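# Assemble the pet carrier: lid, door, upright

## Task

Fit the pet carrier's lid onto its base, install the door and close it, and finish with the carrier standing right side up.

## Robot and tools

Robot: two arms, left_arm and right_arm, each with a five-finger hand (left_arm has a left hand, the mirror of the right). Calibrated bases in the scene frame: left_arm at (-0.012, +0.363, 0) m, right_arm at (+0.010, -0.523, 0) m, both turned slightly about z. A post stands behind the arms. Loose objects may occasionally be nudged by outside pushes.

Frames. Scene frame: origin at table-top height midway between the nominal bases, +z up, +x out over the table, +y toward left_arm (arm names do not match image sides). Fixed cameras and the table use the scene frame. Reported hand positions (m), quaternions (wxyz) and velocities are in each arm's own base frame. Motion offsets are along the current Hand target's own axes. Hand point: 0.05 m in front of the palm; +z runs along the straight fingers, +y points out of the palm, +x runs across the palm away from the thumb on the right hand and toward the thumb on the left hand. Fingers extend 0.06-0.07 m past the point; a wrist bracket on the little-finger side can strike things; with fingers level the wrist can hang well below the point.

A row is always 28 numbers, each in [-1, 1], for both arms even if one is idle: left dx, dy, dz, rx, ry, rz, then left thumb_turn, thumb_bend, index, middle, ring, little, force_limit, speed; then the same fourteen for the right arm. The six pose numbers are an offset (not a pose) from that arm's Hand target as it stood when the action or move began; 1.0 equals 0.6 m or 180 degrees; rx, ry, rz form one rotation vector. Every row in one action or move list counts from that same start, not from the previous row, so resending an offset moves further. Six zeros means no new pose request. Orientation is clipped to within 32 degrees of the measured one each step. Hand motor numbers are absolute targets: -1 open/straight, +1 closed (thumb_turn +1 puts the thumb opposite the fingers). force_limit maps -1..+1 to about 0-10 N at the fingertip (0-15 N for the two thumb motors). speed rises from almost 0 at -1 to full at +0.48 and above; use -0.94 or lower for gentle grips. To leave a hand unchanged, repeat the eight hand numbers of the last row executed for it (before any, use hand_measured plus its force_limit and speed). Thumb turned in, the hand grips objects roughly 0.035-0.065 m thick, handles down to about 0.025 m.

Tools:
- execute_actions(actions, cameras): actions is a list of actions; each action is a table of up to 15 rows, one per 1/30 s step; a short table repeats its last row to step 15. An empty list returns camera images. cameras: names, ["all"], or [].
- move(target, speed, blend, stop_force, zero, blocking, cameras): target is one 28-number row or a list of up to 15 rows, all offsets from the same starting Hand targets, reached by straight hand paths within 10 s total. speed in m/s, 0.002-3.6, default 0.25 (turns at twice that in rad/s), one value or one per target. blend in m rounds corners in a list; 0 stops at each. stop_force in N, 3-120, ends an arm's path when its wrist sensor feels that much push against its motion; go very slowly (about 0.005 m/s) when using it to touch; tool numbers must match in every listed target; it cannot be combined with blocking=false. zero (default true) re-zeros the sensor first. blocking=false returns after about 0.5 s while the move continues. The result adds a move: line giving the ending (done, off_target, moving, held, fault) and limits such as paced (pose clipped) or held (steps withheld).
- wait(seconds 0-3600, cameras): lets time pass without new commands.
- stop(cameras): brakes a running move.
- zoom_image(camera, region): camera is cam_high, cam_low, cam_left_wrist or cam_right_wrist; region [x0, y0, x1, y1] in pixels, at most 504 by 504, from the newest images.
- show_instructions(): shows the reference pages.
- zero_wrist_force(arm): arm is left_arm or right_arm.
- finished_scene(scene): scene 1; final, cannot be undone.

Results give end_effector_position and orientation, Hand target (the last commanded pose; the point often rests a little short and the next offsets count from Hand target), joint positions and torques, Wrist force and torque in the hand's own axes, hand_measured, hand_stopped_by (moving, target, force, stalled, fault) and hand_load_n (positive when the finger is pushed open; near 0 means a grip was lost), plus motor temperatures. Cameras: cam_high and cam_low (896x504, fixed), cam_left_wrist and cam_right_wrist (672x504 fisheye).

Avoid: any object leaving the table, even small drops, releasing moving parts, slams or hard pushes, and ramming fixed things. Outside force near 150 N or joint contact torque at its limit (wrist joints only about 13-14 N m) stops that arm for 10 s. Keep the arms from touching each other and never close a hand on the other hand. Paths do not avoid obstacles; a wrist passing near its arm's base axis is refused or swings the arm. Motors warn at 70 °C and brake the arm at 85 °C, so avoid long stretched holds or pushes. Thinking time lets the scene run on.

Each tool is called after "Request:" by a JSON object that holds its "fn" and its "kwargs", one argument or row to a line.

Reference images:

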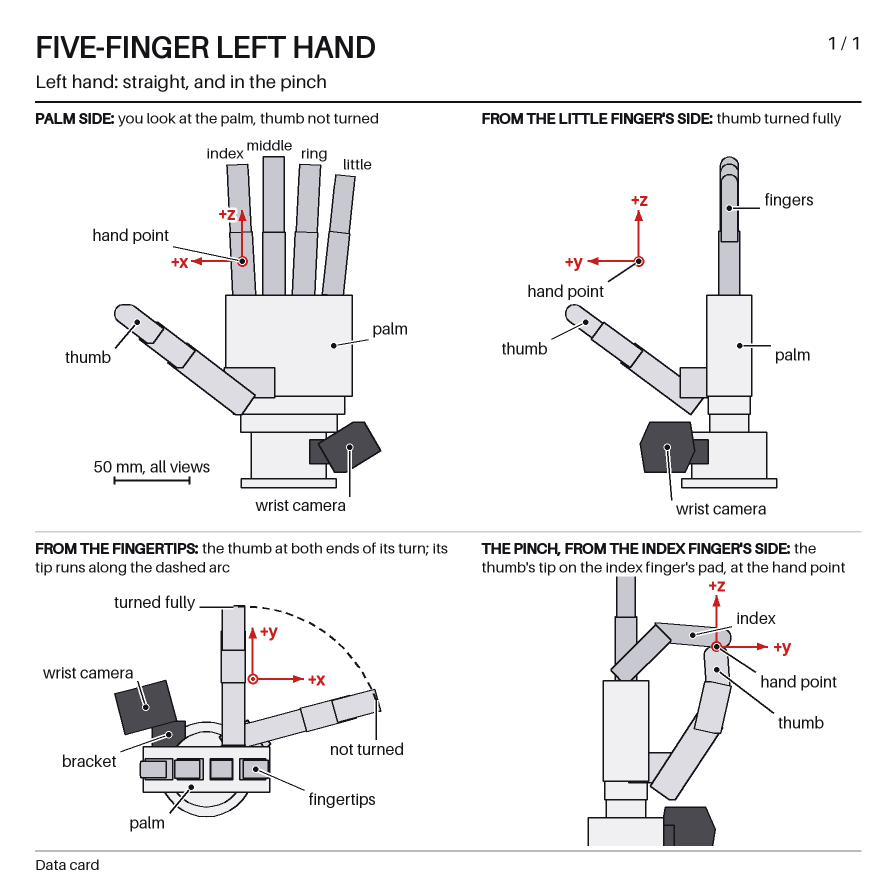

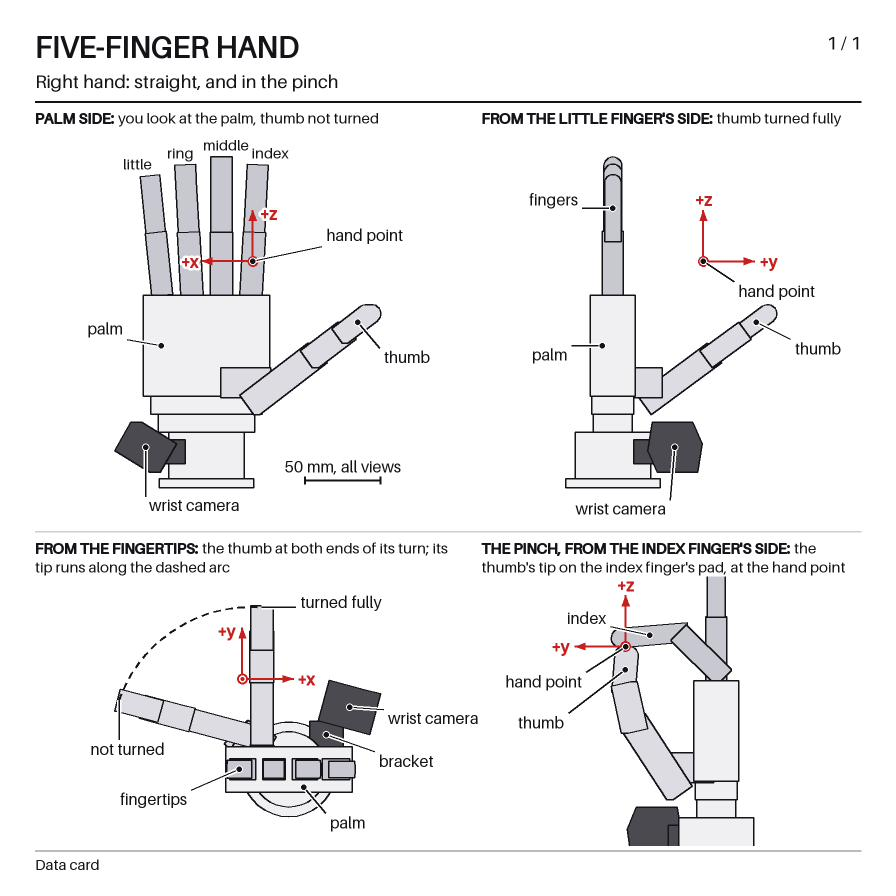

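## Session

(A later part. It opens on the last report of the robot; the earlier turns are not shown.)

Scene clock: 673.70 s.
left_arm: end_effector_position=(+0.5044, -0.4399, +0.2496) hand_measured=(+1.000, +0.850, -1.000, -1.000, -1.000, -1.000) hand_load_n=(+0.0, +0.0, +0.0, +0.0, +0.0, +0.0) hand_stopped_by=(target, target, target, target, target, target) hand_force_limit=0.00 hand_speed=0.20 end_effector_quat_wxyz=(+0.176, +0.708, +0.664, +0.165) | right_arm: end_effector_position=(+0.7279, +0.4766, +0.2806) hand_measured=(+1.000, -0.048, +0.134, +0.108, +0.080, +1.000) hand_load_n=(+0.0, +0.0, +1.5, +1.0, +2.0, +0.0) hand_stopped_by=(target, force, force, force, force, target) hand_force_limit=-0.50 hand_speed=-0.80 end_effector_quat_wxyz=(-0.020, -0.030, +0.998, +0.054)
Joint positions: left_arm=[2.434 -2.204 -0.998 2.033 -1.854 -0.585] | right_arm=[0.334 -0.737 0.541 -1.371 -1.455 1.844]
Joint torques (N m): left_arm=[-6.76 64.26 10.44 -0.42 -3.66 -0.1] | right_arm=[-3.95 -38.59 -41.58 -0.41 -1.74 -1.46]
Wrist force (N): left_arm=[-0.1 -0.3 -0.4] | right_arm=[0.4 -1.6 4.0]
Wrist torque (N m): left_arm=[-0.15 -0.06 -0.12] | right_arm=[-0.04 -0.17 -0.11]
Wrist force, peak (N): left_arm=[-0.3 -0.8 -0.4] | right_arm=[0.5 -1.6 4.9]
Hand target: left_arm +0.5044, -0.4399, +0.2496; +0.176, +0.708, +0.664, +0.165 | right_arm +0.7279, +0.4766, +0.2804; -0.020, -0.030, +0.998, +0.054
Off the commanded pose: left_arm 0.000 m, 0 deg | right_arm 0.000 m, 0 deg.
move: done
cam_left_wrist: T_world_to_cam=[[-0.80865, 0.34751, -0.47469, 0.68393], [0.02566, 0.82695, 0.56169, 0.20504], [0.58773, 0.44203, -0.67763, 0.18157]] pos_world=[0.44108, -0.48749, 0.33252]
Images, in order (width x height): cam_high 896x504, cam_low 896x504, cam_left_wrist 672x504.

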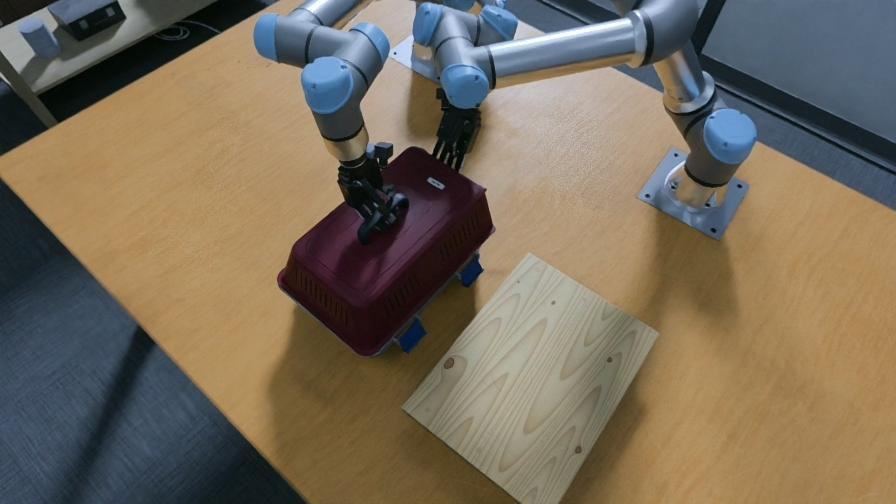

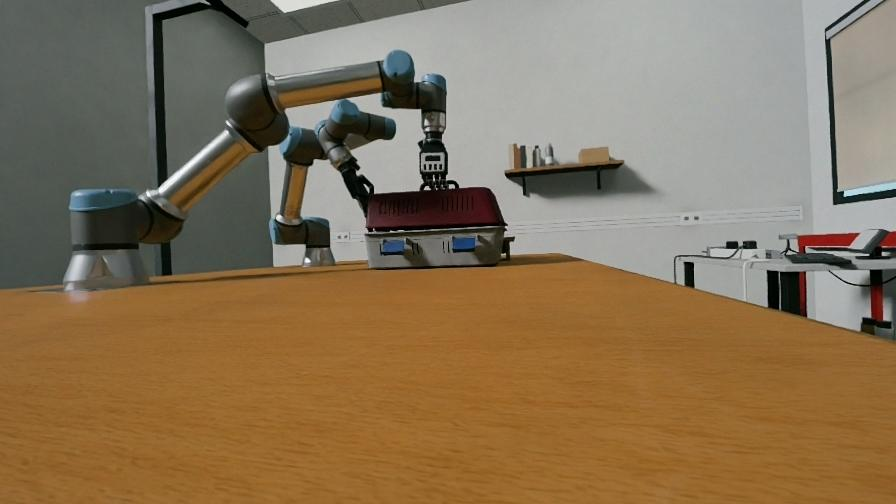

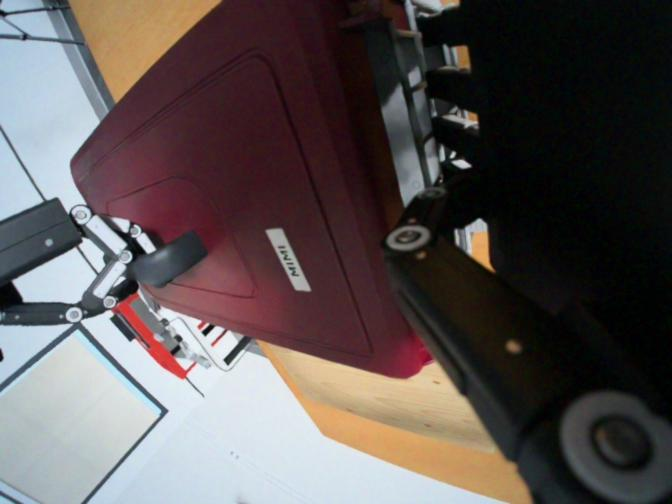

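Request:
{"fn": "zoom_image", "kwargs": {
  "camera": "cam_left_wrist",
  "region": [330, 0, 430, 70]
}}

Request:
{"fn": "zoom_image", "kwargs": {
  "camera": "cam_left_wrist",
  "region": [370, 300, 470, 400]
}}

Request:
{"fn": "zoom_image", "kwargs": {
  "camera": "cam_high",
  "region": [400, 130, 500, 230]
}}

Scaled by 5.040 from the camera's image (finer frame: 960x720).

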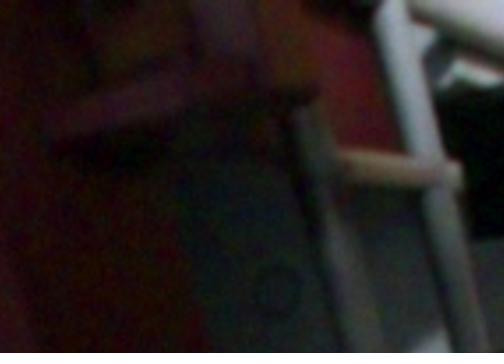

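Scaled by 5.040 from the camera's image (finer frame: 960x720).

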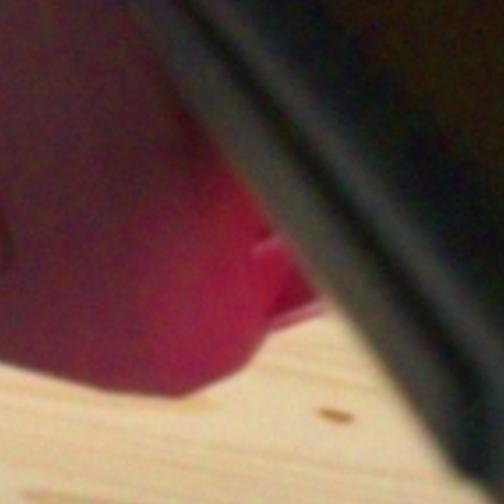

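Scaled by 5.040 from the camera's image (finer frame: 1280x720).

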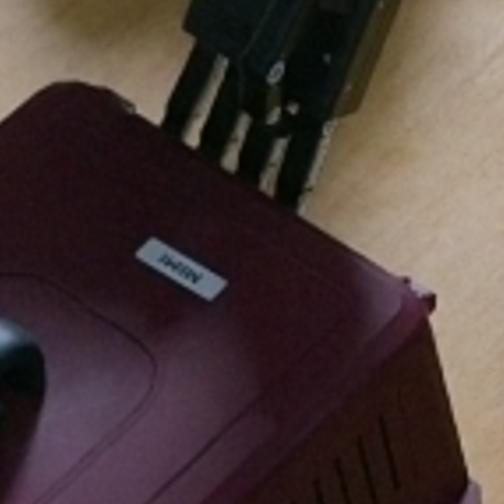

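Request:
{"fn": "move", "kwargs": {
  "target": [0,0,0,0,0,0,1,0.85,-1,-1,-1,-1,0,0.2,0.0008,0.0019,0.0133,0,0,0,1,0.7,0.2,0.2,0.2,1,-0.5,-0.8],
  "cameras": ["cam_left_wrist","cam_high","cam_low"],
  "speed": 0.01,
  "stop_force": 4
}}

Request:
{"fn": "zoom_image", "kwargs": {
  "camera": "cam_left_wrist",
  "region": [330, 0, 450, 100]
}}

Request:
{"fn": "zoom_image", "kwargs": {
  "camera": "cam_low",
  "region": [355, 180, 405, 245]
}}

Request:
{"fn": "zoom_image", "kwargs": {
  "camera": "cam_high",
  "region": [400, 130, 500, 230]
}}

Scene clock: 689.27 s.
left_arm: end_effector_position=(+0.5044, -0.4399, +0.2496) hand_measured=(+1.000, +0.850, -1.000, -1.000, -1.000, -1.000) hand_load_n=(+0.0, +0.0, +0.0, +0.0, +0.0, +0.0) hand_stopped_by=(target, target, target, target, target, target) hand_force_limit=0.00 hand_speed=0.20 end_effector_quat_wxyz=(+0.176, +0.708, +0.664, +0.165) | right_arm: end_effector_position=(+0.7270, +0.4786, +0.2727) hand_measured=(+1.000, -0.048, +0.136, +0.108, +0.080, +1.000) hand_load_n=(+0.0, +0.0, +0.5, +0.0, +3.0, +0.0) hand_stopped_by=(target, force, force, force, force, target) hand_force_limit=-0.50 hand_speed=-0.80 end_effector_quat_wxyz=(-0.020, -0.030, +0.998, +0.054)
Joint positions: left_arm=[2.434 -2.204 -0.998 2.033 -1.854 -0.585] | right_arm=[0.337 -0.742 0.572 -1.396 -1.455 1.847]
Joint torques (N m): left_arm=[-7.29 64.07 11.71 -0.54 -3.72 0.29] | right_arm=[-2.62 -63.09 -41.39 -0.48 0.72 -0.82]
Wrist force (N): left_arm=[-0.3 -1.0 -1.0] | right_arm=[1.2 -2.0 3.1]
Wrist torque (N m): left_arm=[-0.12 -0.04 -0.11] | right_arm=[-0.02 -0.20 -0.09]
Wrist force, peak (N): left_arm=[-0.1 -2.0 -0.6] | right_arm=[0.6 -1.7 4.9]
Hand target: left_arm +0.5044, -0.4399, +0.2496; +0.176, +0.708, +0.664, +0.165 | right_arm +0.7271, +0.4786, +0.2727; -0.020, -0.030, +0.998, +0.054
Off the commanded pose: left_arm 0.000 m, 0 deg | right_arm 0.000 m, 0 deg.
move: done
cam_left_wrist: T_world_to_cam=[[-0.80865, 0.34751, -0.47469, 0.68393], [0.02566, 0.82695, 0.56169, 0.20504], [0.58773, 0.44203, -0.67763, 0.18157]] pos_world=[0.44108, -0.48749, 0.33252]
Images, in order (width x height): cam_high 896x504, cam_low 896x504, cam_left_wrist 672x504.

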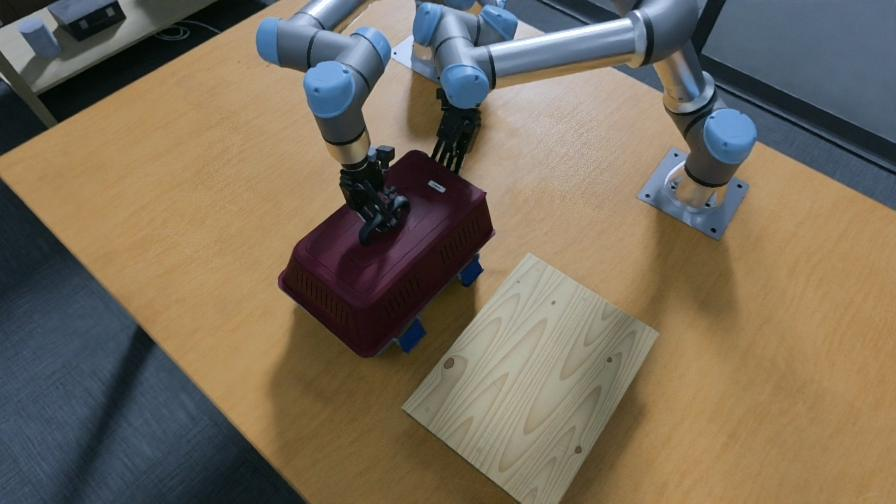

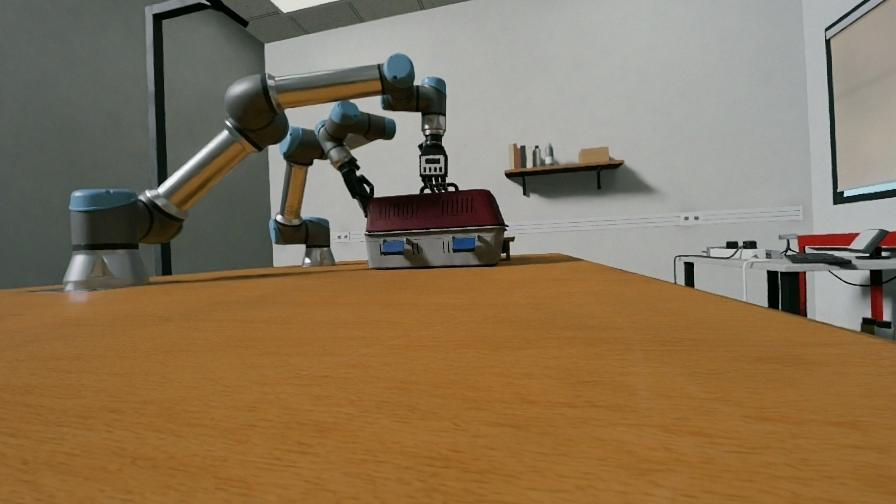

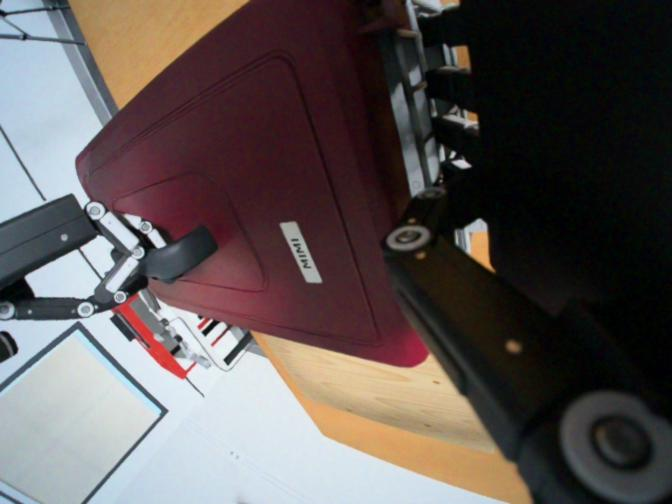

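Scaled by 4.200 from the camera's image (finer frame: 960x720).

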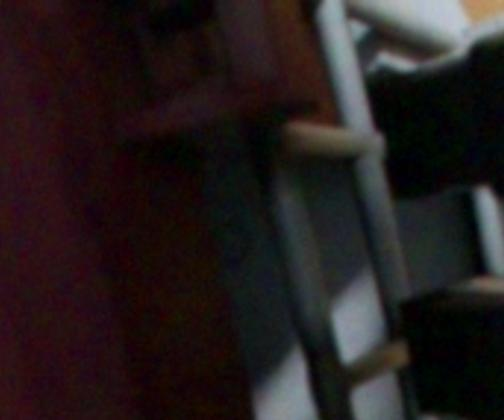

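Scaled by 7.754 from the camera's image (finer frame: 1280x720).

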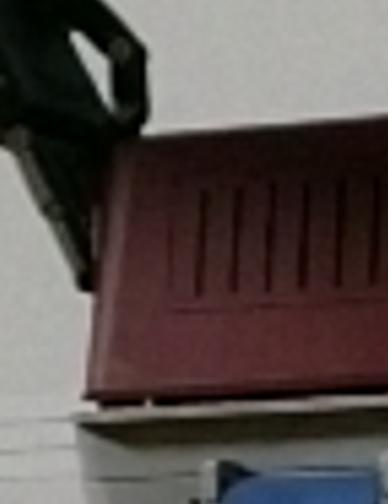

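Scaled by 5.040 from the camera's image (finer frame: 1280x720).

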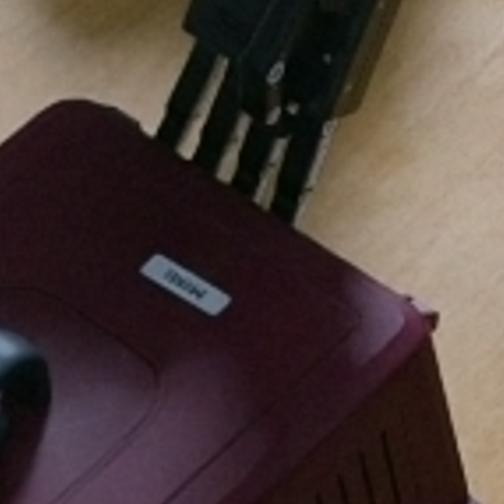

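Request:
{"fn": "zoom_image", "kwargs": {
  "camera": "cam_high",
  "region": [465, 170, 505, 210]
}}

Request:
{"fn": "zoom_image", "kwargs": {
  "camera": "cam_high",
  "region": [405, 140, 445, 180]
}}

Scaled by 12.600 from the camera's image (finer frame: 1280x720).

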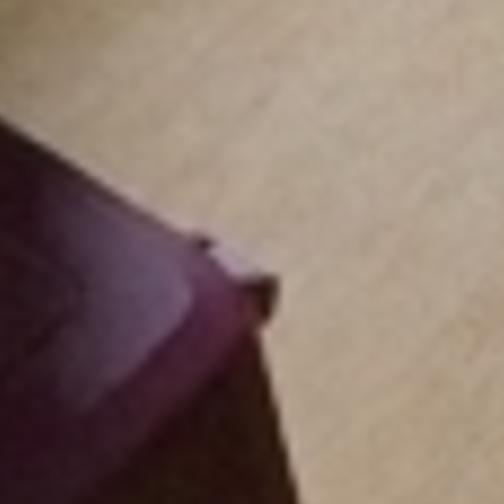

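Scaled by 12.600 from the camera's image (finer frame: 1280x720).

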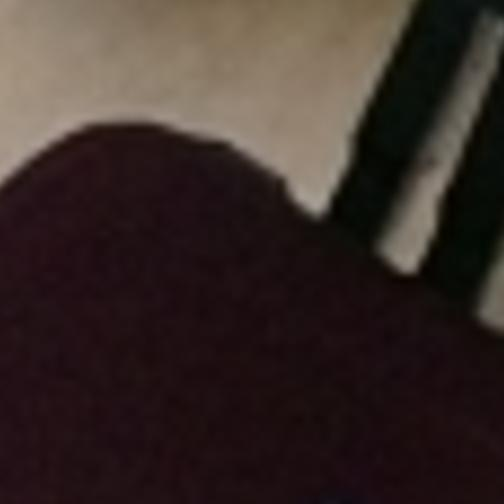

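Request:
{"fn": "zoom_image", "kwargs": {
  "camera": "cam_high",
  "region": [340, 210, 500, 370]
}}

Request:
{"fn": "zoom_image", "kwargs": {
  "camera": "cam_low",
  "region": [435, 195, 515, 245]
}}

Request:
{"fn": "zoom_image", "kwargs": {
  "camera": "cam_high",
  "region": [265, 250, 385, 370]
}}

Scaled by 3.150 from the camera's image (finer frame: 1280x720).

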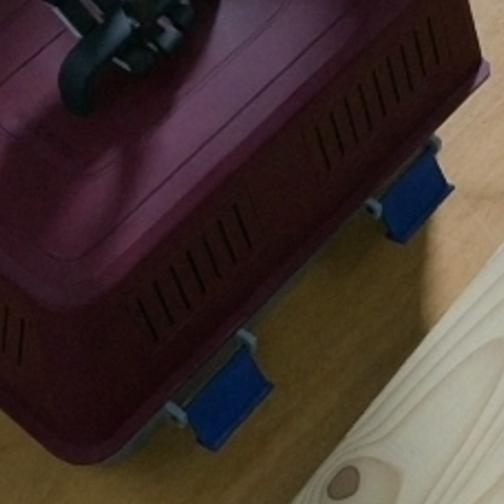

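Scaled by 6.300 from the camera's image (finer frame: 1280x720).

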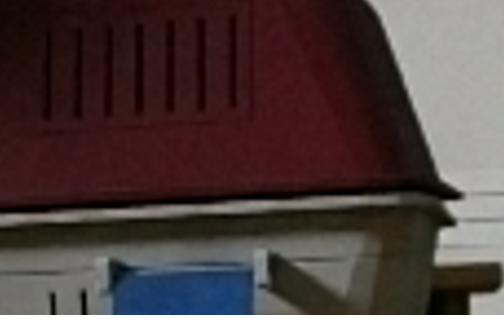

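Scaled by 4.200 from the camera's image (finer frame: 1280x720).

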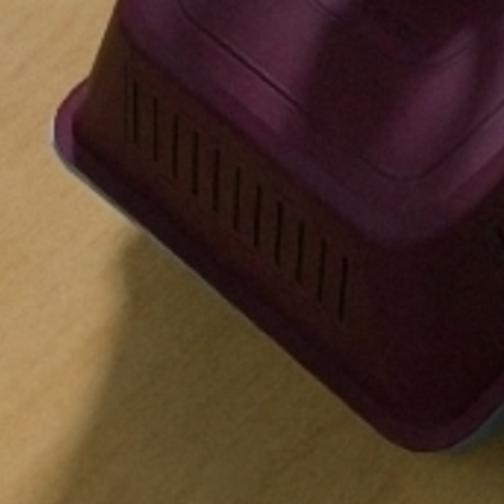

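Request:
{"fn": "move", "kwargs": {
  "target": [0,0,0,0,0,0,1,0.85,-1,-1,-1,-1,0,0.2,0.0025,0.0007,0.0066,0,0,0,1,0.7,0.2,0.2,0.2,1,-0.5,-0.8],
  "cameras": ["cam_left_wrist","cam_high","cam_low"],
  "speed": 0.01,
  "stop_force": 5
}}

Request:
{"fn": "zoom_image", "kwargs": {
  "camera": "cam_left_wrist",
  "region": [330, 0, 450, 100]
}}

Request:
{"fn": "zoom_image", "kwargs": {
  "camera": "cam_low",
  "region": [355, 180, 405, 245]
}}

Request:
{"fn": "zoom_image", "kwargs": {
  "camera": "cam_low",
  "region": [435, 195, 515, 245]
}}

Scene clock: 706.63 s.
left_arm: end_effector_position=(+0.5044, -0.4399, +0.2496) hand_measured=(+1.000, +0.850, -1.000, -1.000, -1.000, -1.000) hand_load_n=(+0.0, +0.0, +0.0, +0.0, +0.0, +0.0) hand_stopped_by=(target, target, target, target, target, target) hand_force_limit=0.00 hand_speed=0.20 end_effector_quat_wxyz=(+0.176, +0.708, +0.664, +0.165) | right_arm: end_effector_position=(+0.7259, +0.4791, +0.2699) hand_measured=(+1.000, -0.048, +0.136, +0.108, +0.080, +1.000) hand_load_n=(+0.0, +0.0, +0.0, +0.0, +1.0, -0.5) hand_stopped_by=(target, force, force, force, force, target) hand_force_limit=-0.50 hand_speed=-0.80 end_effector_quat_wxyz=(-0.020, -0.030, +0.998, +0.054)
Joint positions: left_arm=[2.434 -2.204 -0.998 2.033 -1.854 -0.585] | right_arm=[0.338 -0.747 0.588 -1.407 -1.455 1.848]
Joint torques (N m): left_arm=[-6.05 64.86 12.47 -0.63 -3.46 0.8] | right_arm=[-3.29 -25.36 -38.25 -1.64 3.07 -1.42]
Wrist force (N): left_arm=[-0.2 -0.7 -0.7] | right_arm=[1.9 -2.6 -0.7]
Wrist torque (N m): left_arm=[-0.13 -0.06 -0.11] | right_arm=[0.09 -0.03 -0.10]
Wrist force, peak (N): left_arm=[-0.3 -1.7 -0.9] | right_arm=[1.6 -2.1 3.9]
Hand target: left_arm +0.5044, -0.4399, +0.2496; +0.176, +0.708, +0.664, +0.165 | right_arm +0.7259, +0.4791, +0.2699; -0.020, -0.030, +0.998, +0.054 (not the last commanded pose)
Off the commanded pose: left_arm 0.000 m, 0 deg | right_arm 0.001 m, 0 deg.
move: contact (right_arm)
cam_left_wrist: T_world_to_cam=[[-0.80865, 0.34751, -0.47469, 0.68393], [0.02566, 0.82695, 0.56169, 0.20504], [0.58773, 0.44203, -0.67763, 0.18157]] pos_world=[0.44108, -0.48749, 0.33252]
Images, in order (width x height): cam_high 896x504, cam_low 896x504, cam_left_wrist 672x504.

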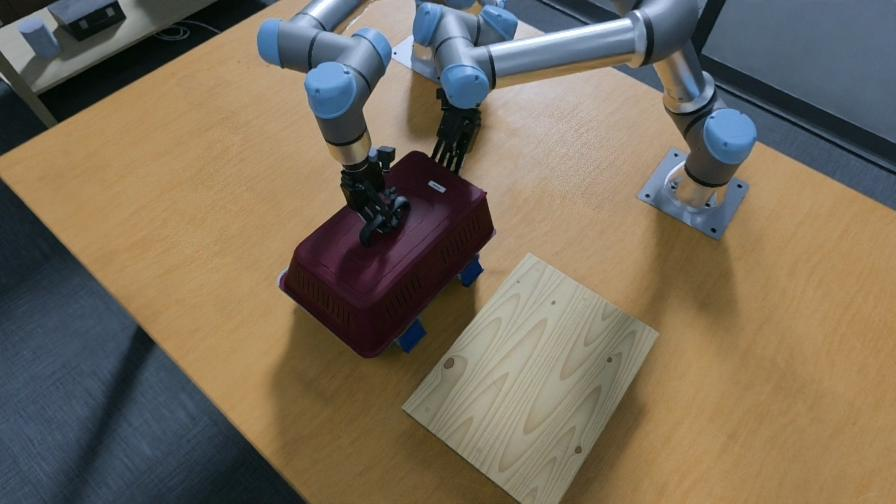

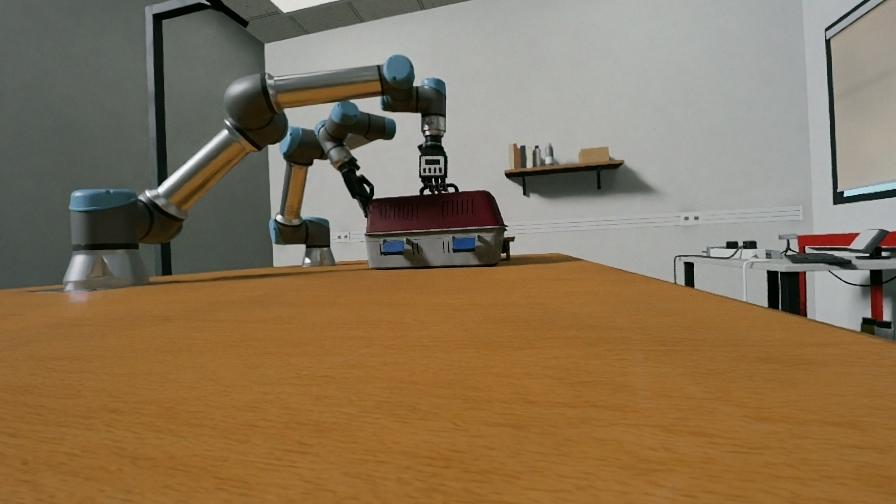

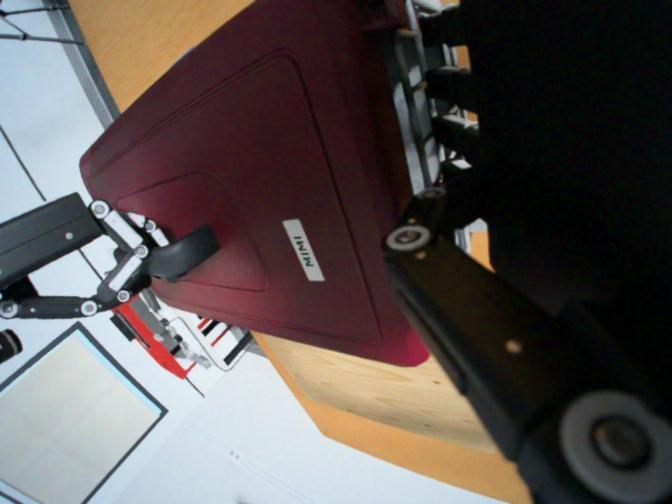

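Scaled by 4.200 from the camera's image (finer frame: 960x720).

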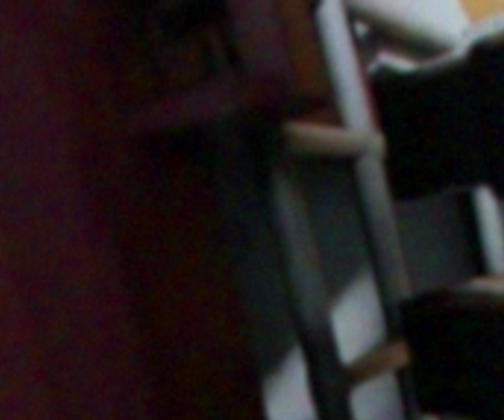

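Scaled by 7.754 from the camera's image (finer frame: 1280x720).

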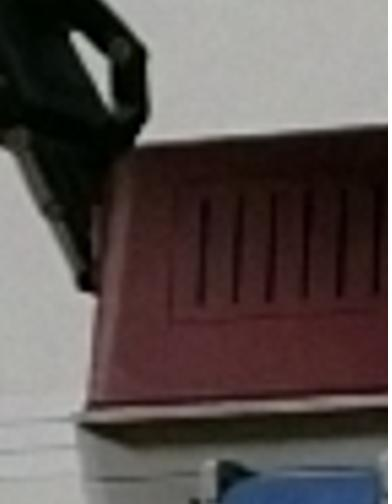

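Scaled by 6.300 from the camera's image (finer frame: 1280x720).

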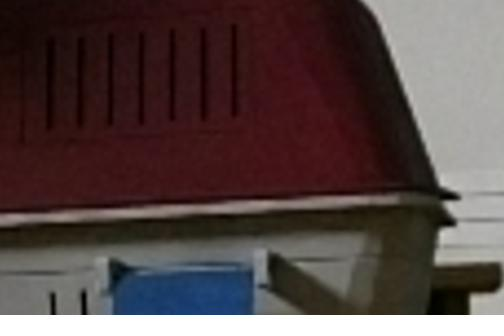

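Request:
{"fn": "zoom_image", "kwargs": {
  "camera": "cam_high",
  "region": [265, 250, 385, 370]
}}

Request:
{"fn": "zoom_image", "kwargs": {
  "camera": "cam_high",
  "region": [380, 130, 510, 260]
}}

Scaled by 4.200 from the camera's image (finer frame: 1280x720).

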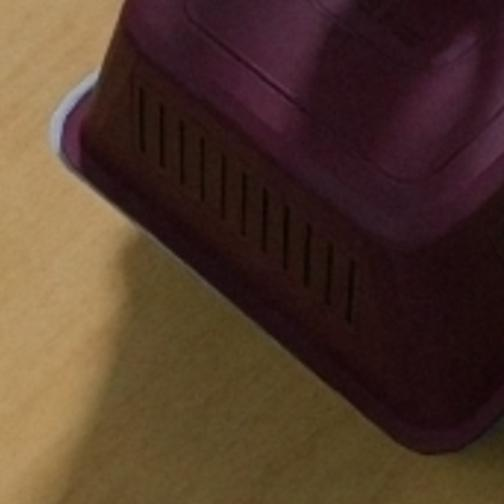

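Scaled by 3.877 from the camera's image (finer frame: 1280x720).

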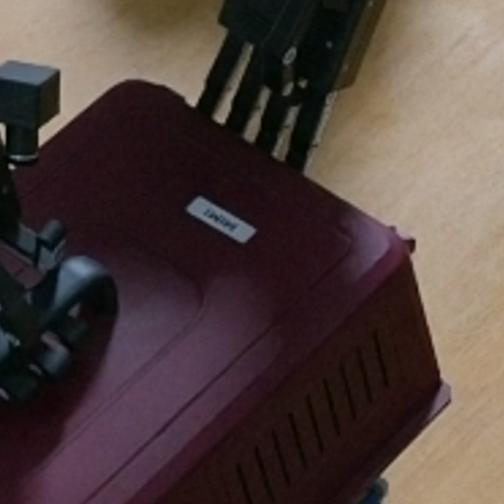

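Request:
{"fn": "move", "kwargs": {
  "target": [
    [0,0,0,0,0,0,1,0.85,-1,-1,-1,-1,0,0.2,0.0005,0.0013,-0.0117,0,0,0,1,0.7,0.2,0.2,0.2,1,-0.5,-0.8],
    [0,0,0,0,0,0,1,0.85,-1,-1,-1,-1,0,0.2,-0.0003,-0.0112,-0.013,0,0,0,1,0.7,0.2,0.2,0.2,1,-0.5,-0.8]
  ],
  "cameras": ["cam_left_wrist","cam_high","cam_low"],
  "speed": 0.015
}}

Request:
{"fn": "zoom_image", "kwargs": {
  "camera": "cam_high",
  "region": [265, 250, 385, 370]
}}

Request:
{"fn": "zoom_image", "kwargs": {
  "camera": "cam_high",
  "region": [410, 170, 510, 270]
}}

Request:
{"fn": "zoom_image", "kwargs": {
  "camera": "cam_low",
  "region": [355, 195, 435, 245]
}}

Request:
{"fn": "zoom_image", "kwargs": {
  "camera": "cam_low",
  "region": [435, 195, 515, 245]
}}

Scene clock: 727.33 s.
left_arm: end_effector_position=(+0.5044, -0.4399, +0.2496) hand_measured=(+1.000, +0.850, -1.000, -1.000, -1.000, -1.000) hand_load_n=(+0.0, +0.0, +0.0, +0.0, +0.0, +0.0) hand_stopped_by=(target, target, target, target, target, target) hand_force_limit=0.00 hand_speed=0.20 end_effector_quat_wxyz=(+0.176, +0.708, +0.664, +0.165) | right_arm: end_effector_position=(+0.7268, +0.4715, +0.2769) hand_measured=(+1.000, -0.048, +0.136, +0.108, +0.080, +1.000) hand_load_n=(+0.0, +0.0, +0.5, +0.5, +3.0, +0.0) hand_stopped_by=(target, force, force, force, force, target) hand_force_limit=-0.50 hand_speed=-0.80 end_effector_quat_wxyz=(-0.020, -0.030, +0.998, +0.054)
Joint positions: left_arm=[2.434 -2.204 -0.998 2.033 -1.854 -0.585] | right_arm=[0.329 -0.754 0.583 -1.393 -1.455 1.839]
Joint torques (N m): left_arm=[-7.32 64.52 13.37 -0.4 -3.72 0.93] | right_arm=[4.53 -62.1 -33.21 -2.7 -0.67 1.41]
Wrist force (N): left_arm=[0.1 -1.9 -1.4] | right_arm=[-1.1 -1.1 4.2]
Wrist torque (N m): left_arm=[-0.11 -0.09 -0.07] | right_arm=[-0.03 -0.18 -0.09]
Wrist force, peak (N): left_arm=[0.1 -2.6 -1.3] | right_arm=[0.4 -1.6 5.3]
Hand target: left_arm +0.5044, -0.4399, +0.2496; +0.176, +0.708, +0.664, +0.165 | right_arm +0.7268, +0.4716, +0.2769; -0.020, -0.030, +0.998, +0.054
Off the commanded pose: left_arm 0.000 m, 0 deg | right_arm 0.000 m, 0 deg.
move: done
cam_left_wrist: T_world_to_cam=[[-0.80865, 0.34751, -0.47469, 0.68393], [0.02566, 0.82695, 0.56169, 0.20504], [0.58773, 0.44203, -0.67763, 0.18157]] pos_world=[0.44108, -0.48749, 0.33252]
Images, in order (width x height): cam_high 896x504, cam_low 896x504, cam_left_wrist 672x504.

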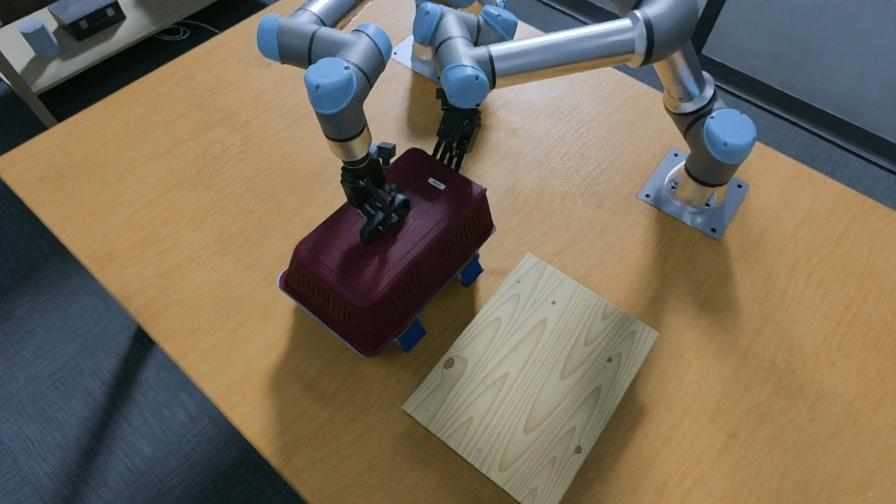

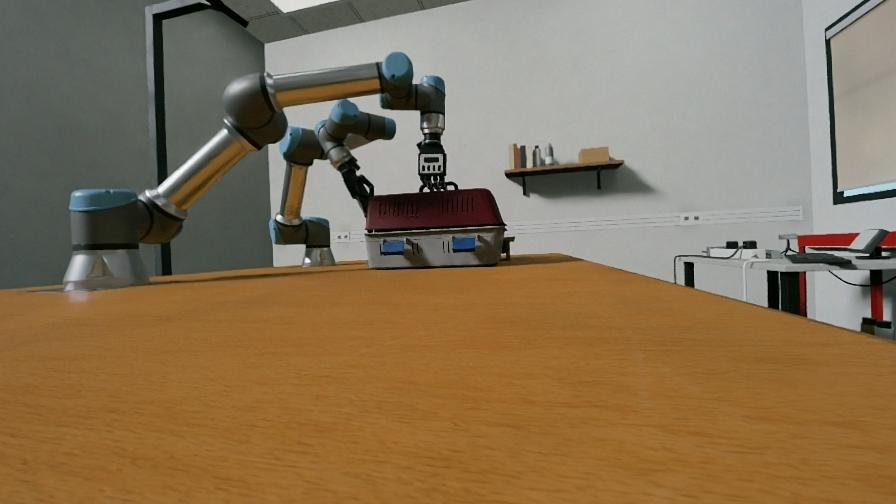

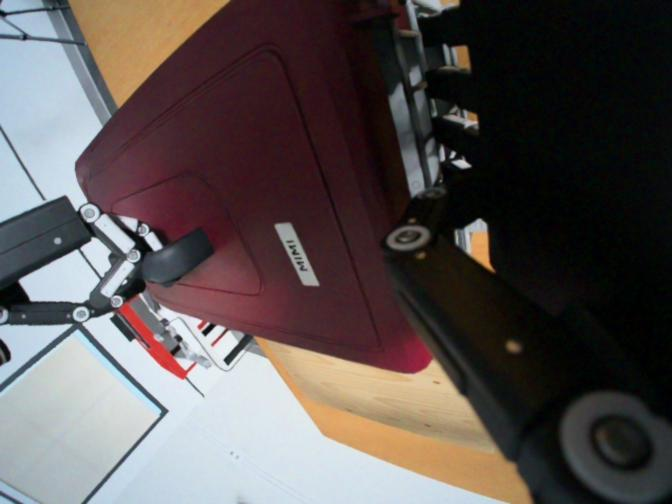

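Scaled by 4.200 from the camera's image (finer frame: 1280x720).

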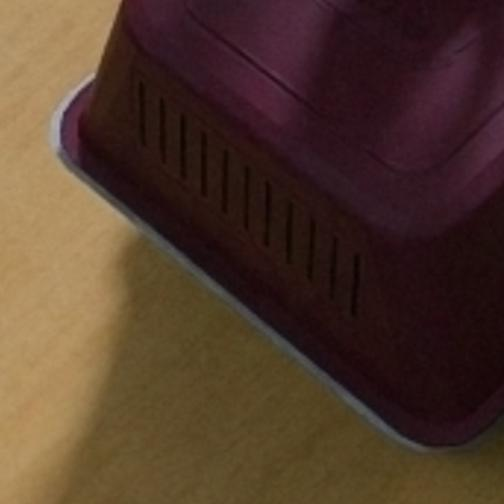

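Scaled by 5.040 from the camera's image (finer frame: 1280x720).

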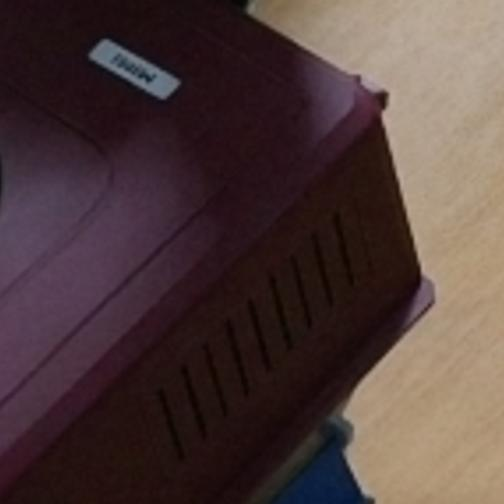

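Scaled by 6.300 from the camera's image (finer frame: 1280x720).

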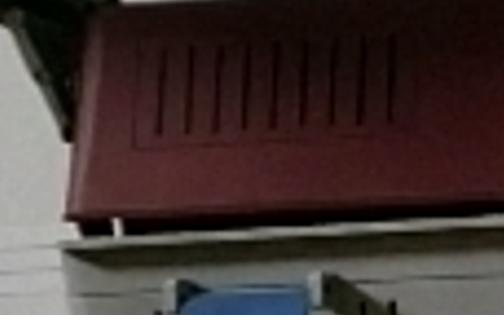

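Scaled by 6.300 from the camera's image (finer frame: 1280x720).

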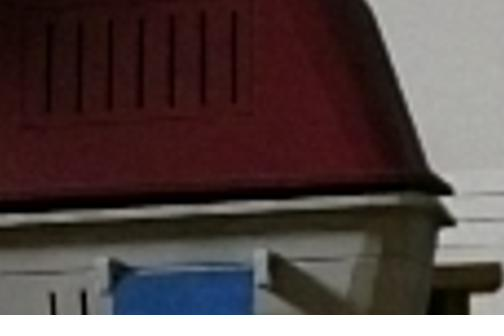

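Request:
{"fn": "move", "kwargs": {
  "target": [-0.0003,-0.0044,-0.0023,0,0,0,1,0.85,-1,-1,-1,-1,0,0.2,0,0,0,0,0,0,1,0.7,0.2,0.2,0.2,1,-0.5,-0.8],
  "cameras": ["cam_left_wrist"],
  "speed": 0.01
}}

Request:
{"fn": "zoom_image", "kwargs": {
  "camera": "cam_left_wrist",
  "region": [330, 0, 450, 100]
}}

Scene clock: 733.13 s.
left_arm: end_effector_position=(+0.5013, -0.4399, +0.2496) hand_measured=(+1.000, +0.850, -1.000, -1.000, -1.000, -1.000) hand_load_n=(+0.0, +0.0, +0.0, +0.0, +0.0, +0.0) hand_stopped_by=(target, target, target, target, target, target) hand_force_limit=0.00 hand_speed=0.20 end_effector_quat_wxyz=(+0.176, +0.708, +0.664, +0.165) | right_arm: end_effector_position=(+0.7268, +0.4716, +0.2769) hand_measured=(+1.000, -0.048, +0.136, +0.108, +0.080, +1.000) hand_load_n=(+0.0, +0.0, +2.0, +1.0, +2.0, +0.0) hand_stopped_by=(target, force, force, force, force, target) hand_force_limit=-0.50 hand_speed=-0.80 end_effector_quat_wxyz=(-0.020, -0.030, +0.998, +0.054)
Joint positions: left_arm=[2.431 -2.199 -1.007 2.035 -1.856 -0.588] | right_arm=[0.329 -0.754 0.582 -1.393 -1.455 1.839]
Joint torques (N m): left_arm=[1.95 52.77 21.16 -0.69 -3.37 -1] | right_arm=[4.53 -28.2 -41.68 -0.53 -1.77 1.73]
Wrist force (N): left_arm=[0.0 0.0 -0.5] | right_arm=[0.7 -1.4 4.5]
Wrist torque (N m): left_arm=[-0.09 -0.09 -0.14] | right_arm=[-0.02 -0.16 -0.06]
Wrist force, peak (N): left_arm=[0.0 -2.6 -1.1] | right_arm=[0.9 -1.3 4.9]
Hand target: left_arm +0.5014, -0.4399, +0.2496; +0.176, +0.708, +0.664, +0.165 | right_arm +0.7268, +0.4716, +0.2769; -0.020, -0.030, +0.998, +0.054
Off the commanded pose: left_arm 0.000 m, 0 deg | right_arm 0.000 m, 0 deg.
move: done
cam_left_wrist: T_world_to_cam=[[-0.80865, 0.34751, -0.47469, 0.68142], [0.02566, 0.82695, 0.56169, 0.20512], [0.58773, 0.44203, -0.67763, 0.18339]] pos_world=[0.43798, -0.48749, 0.33252]

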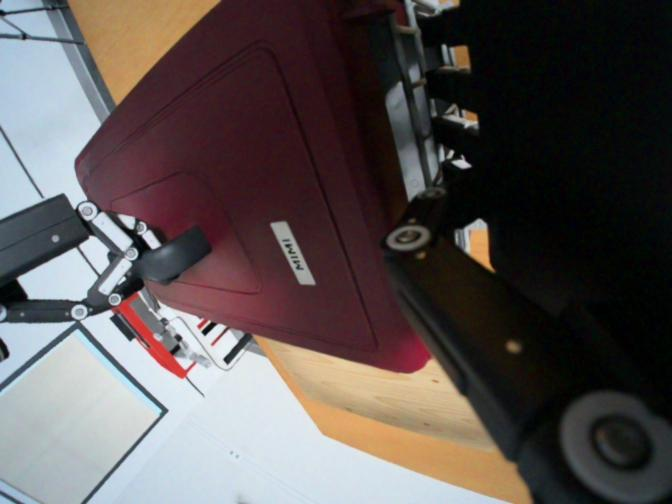

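Scaled by 4.200 from the camera's image (finer frame: 960x720).

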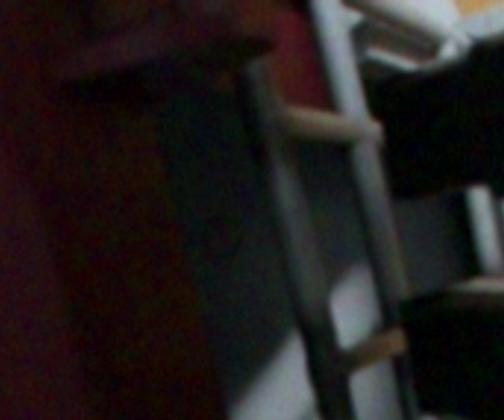

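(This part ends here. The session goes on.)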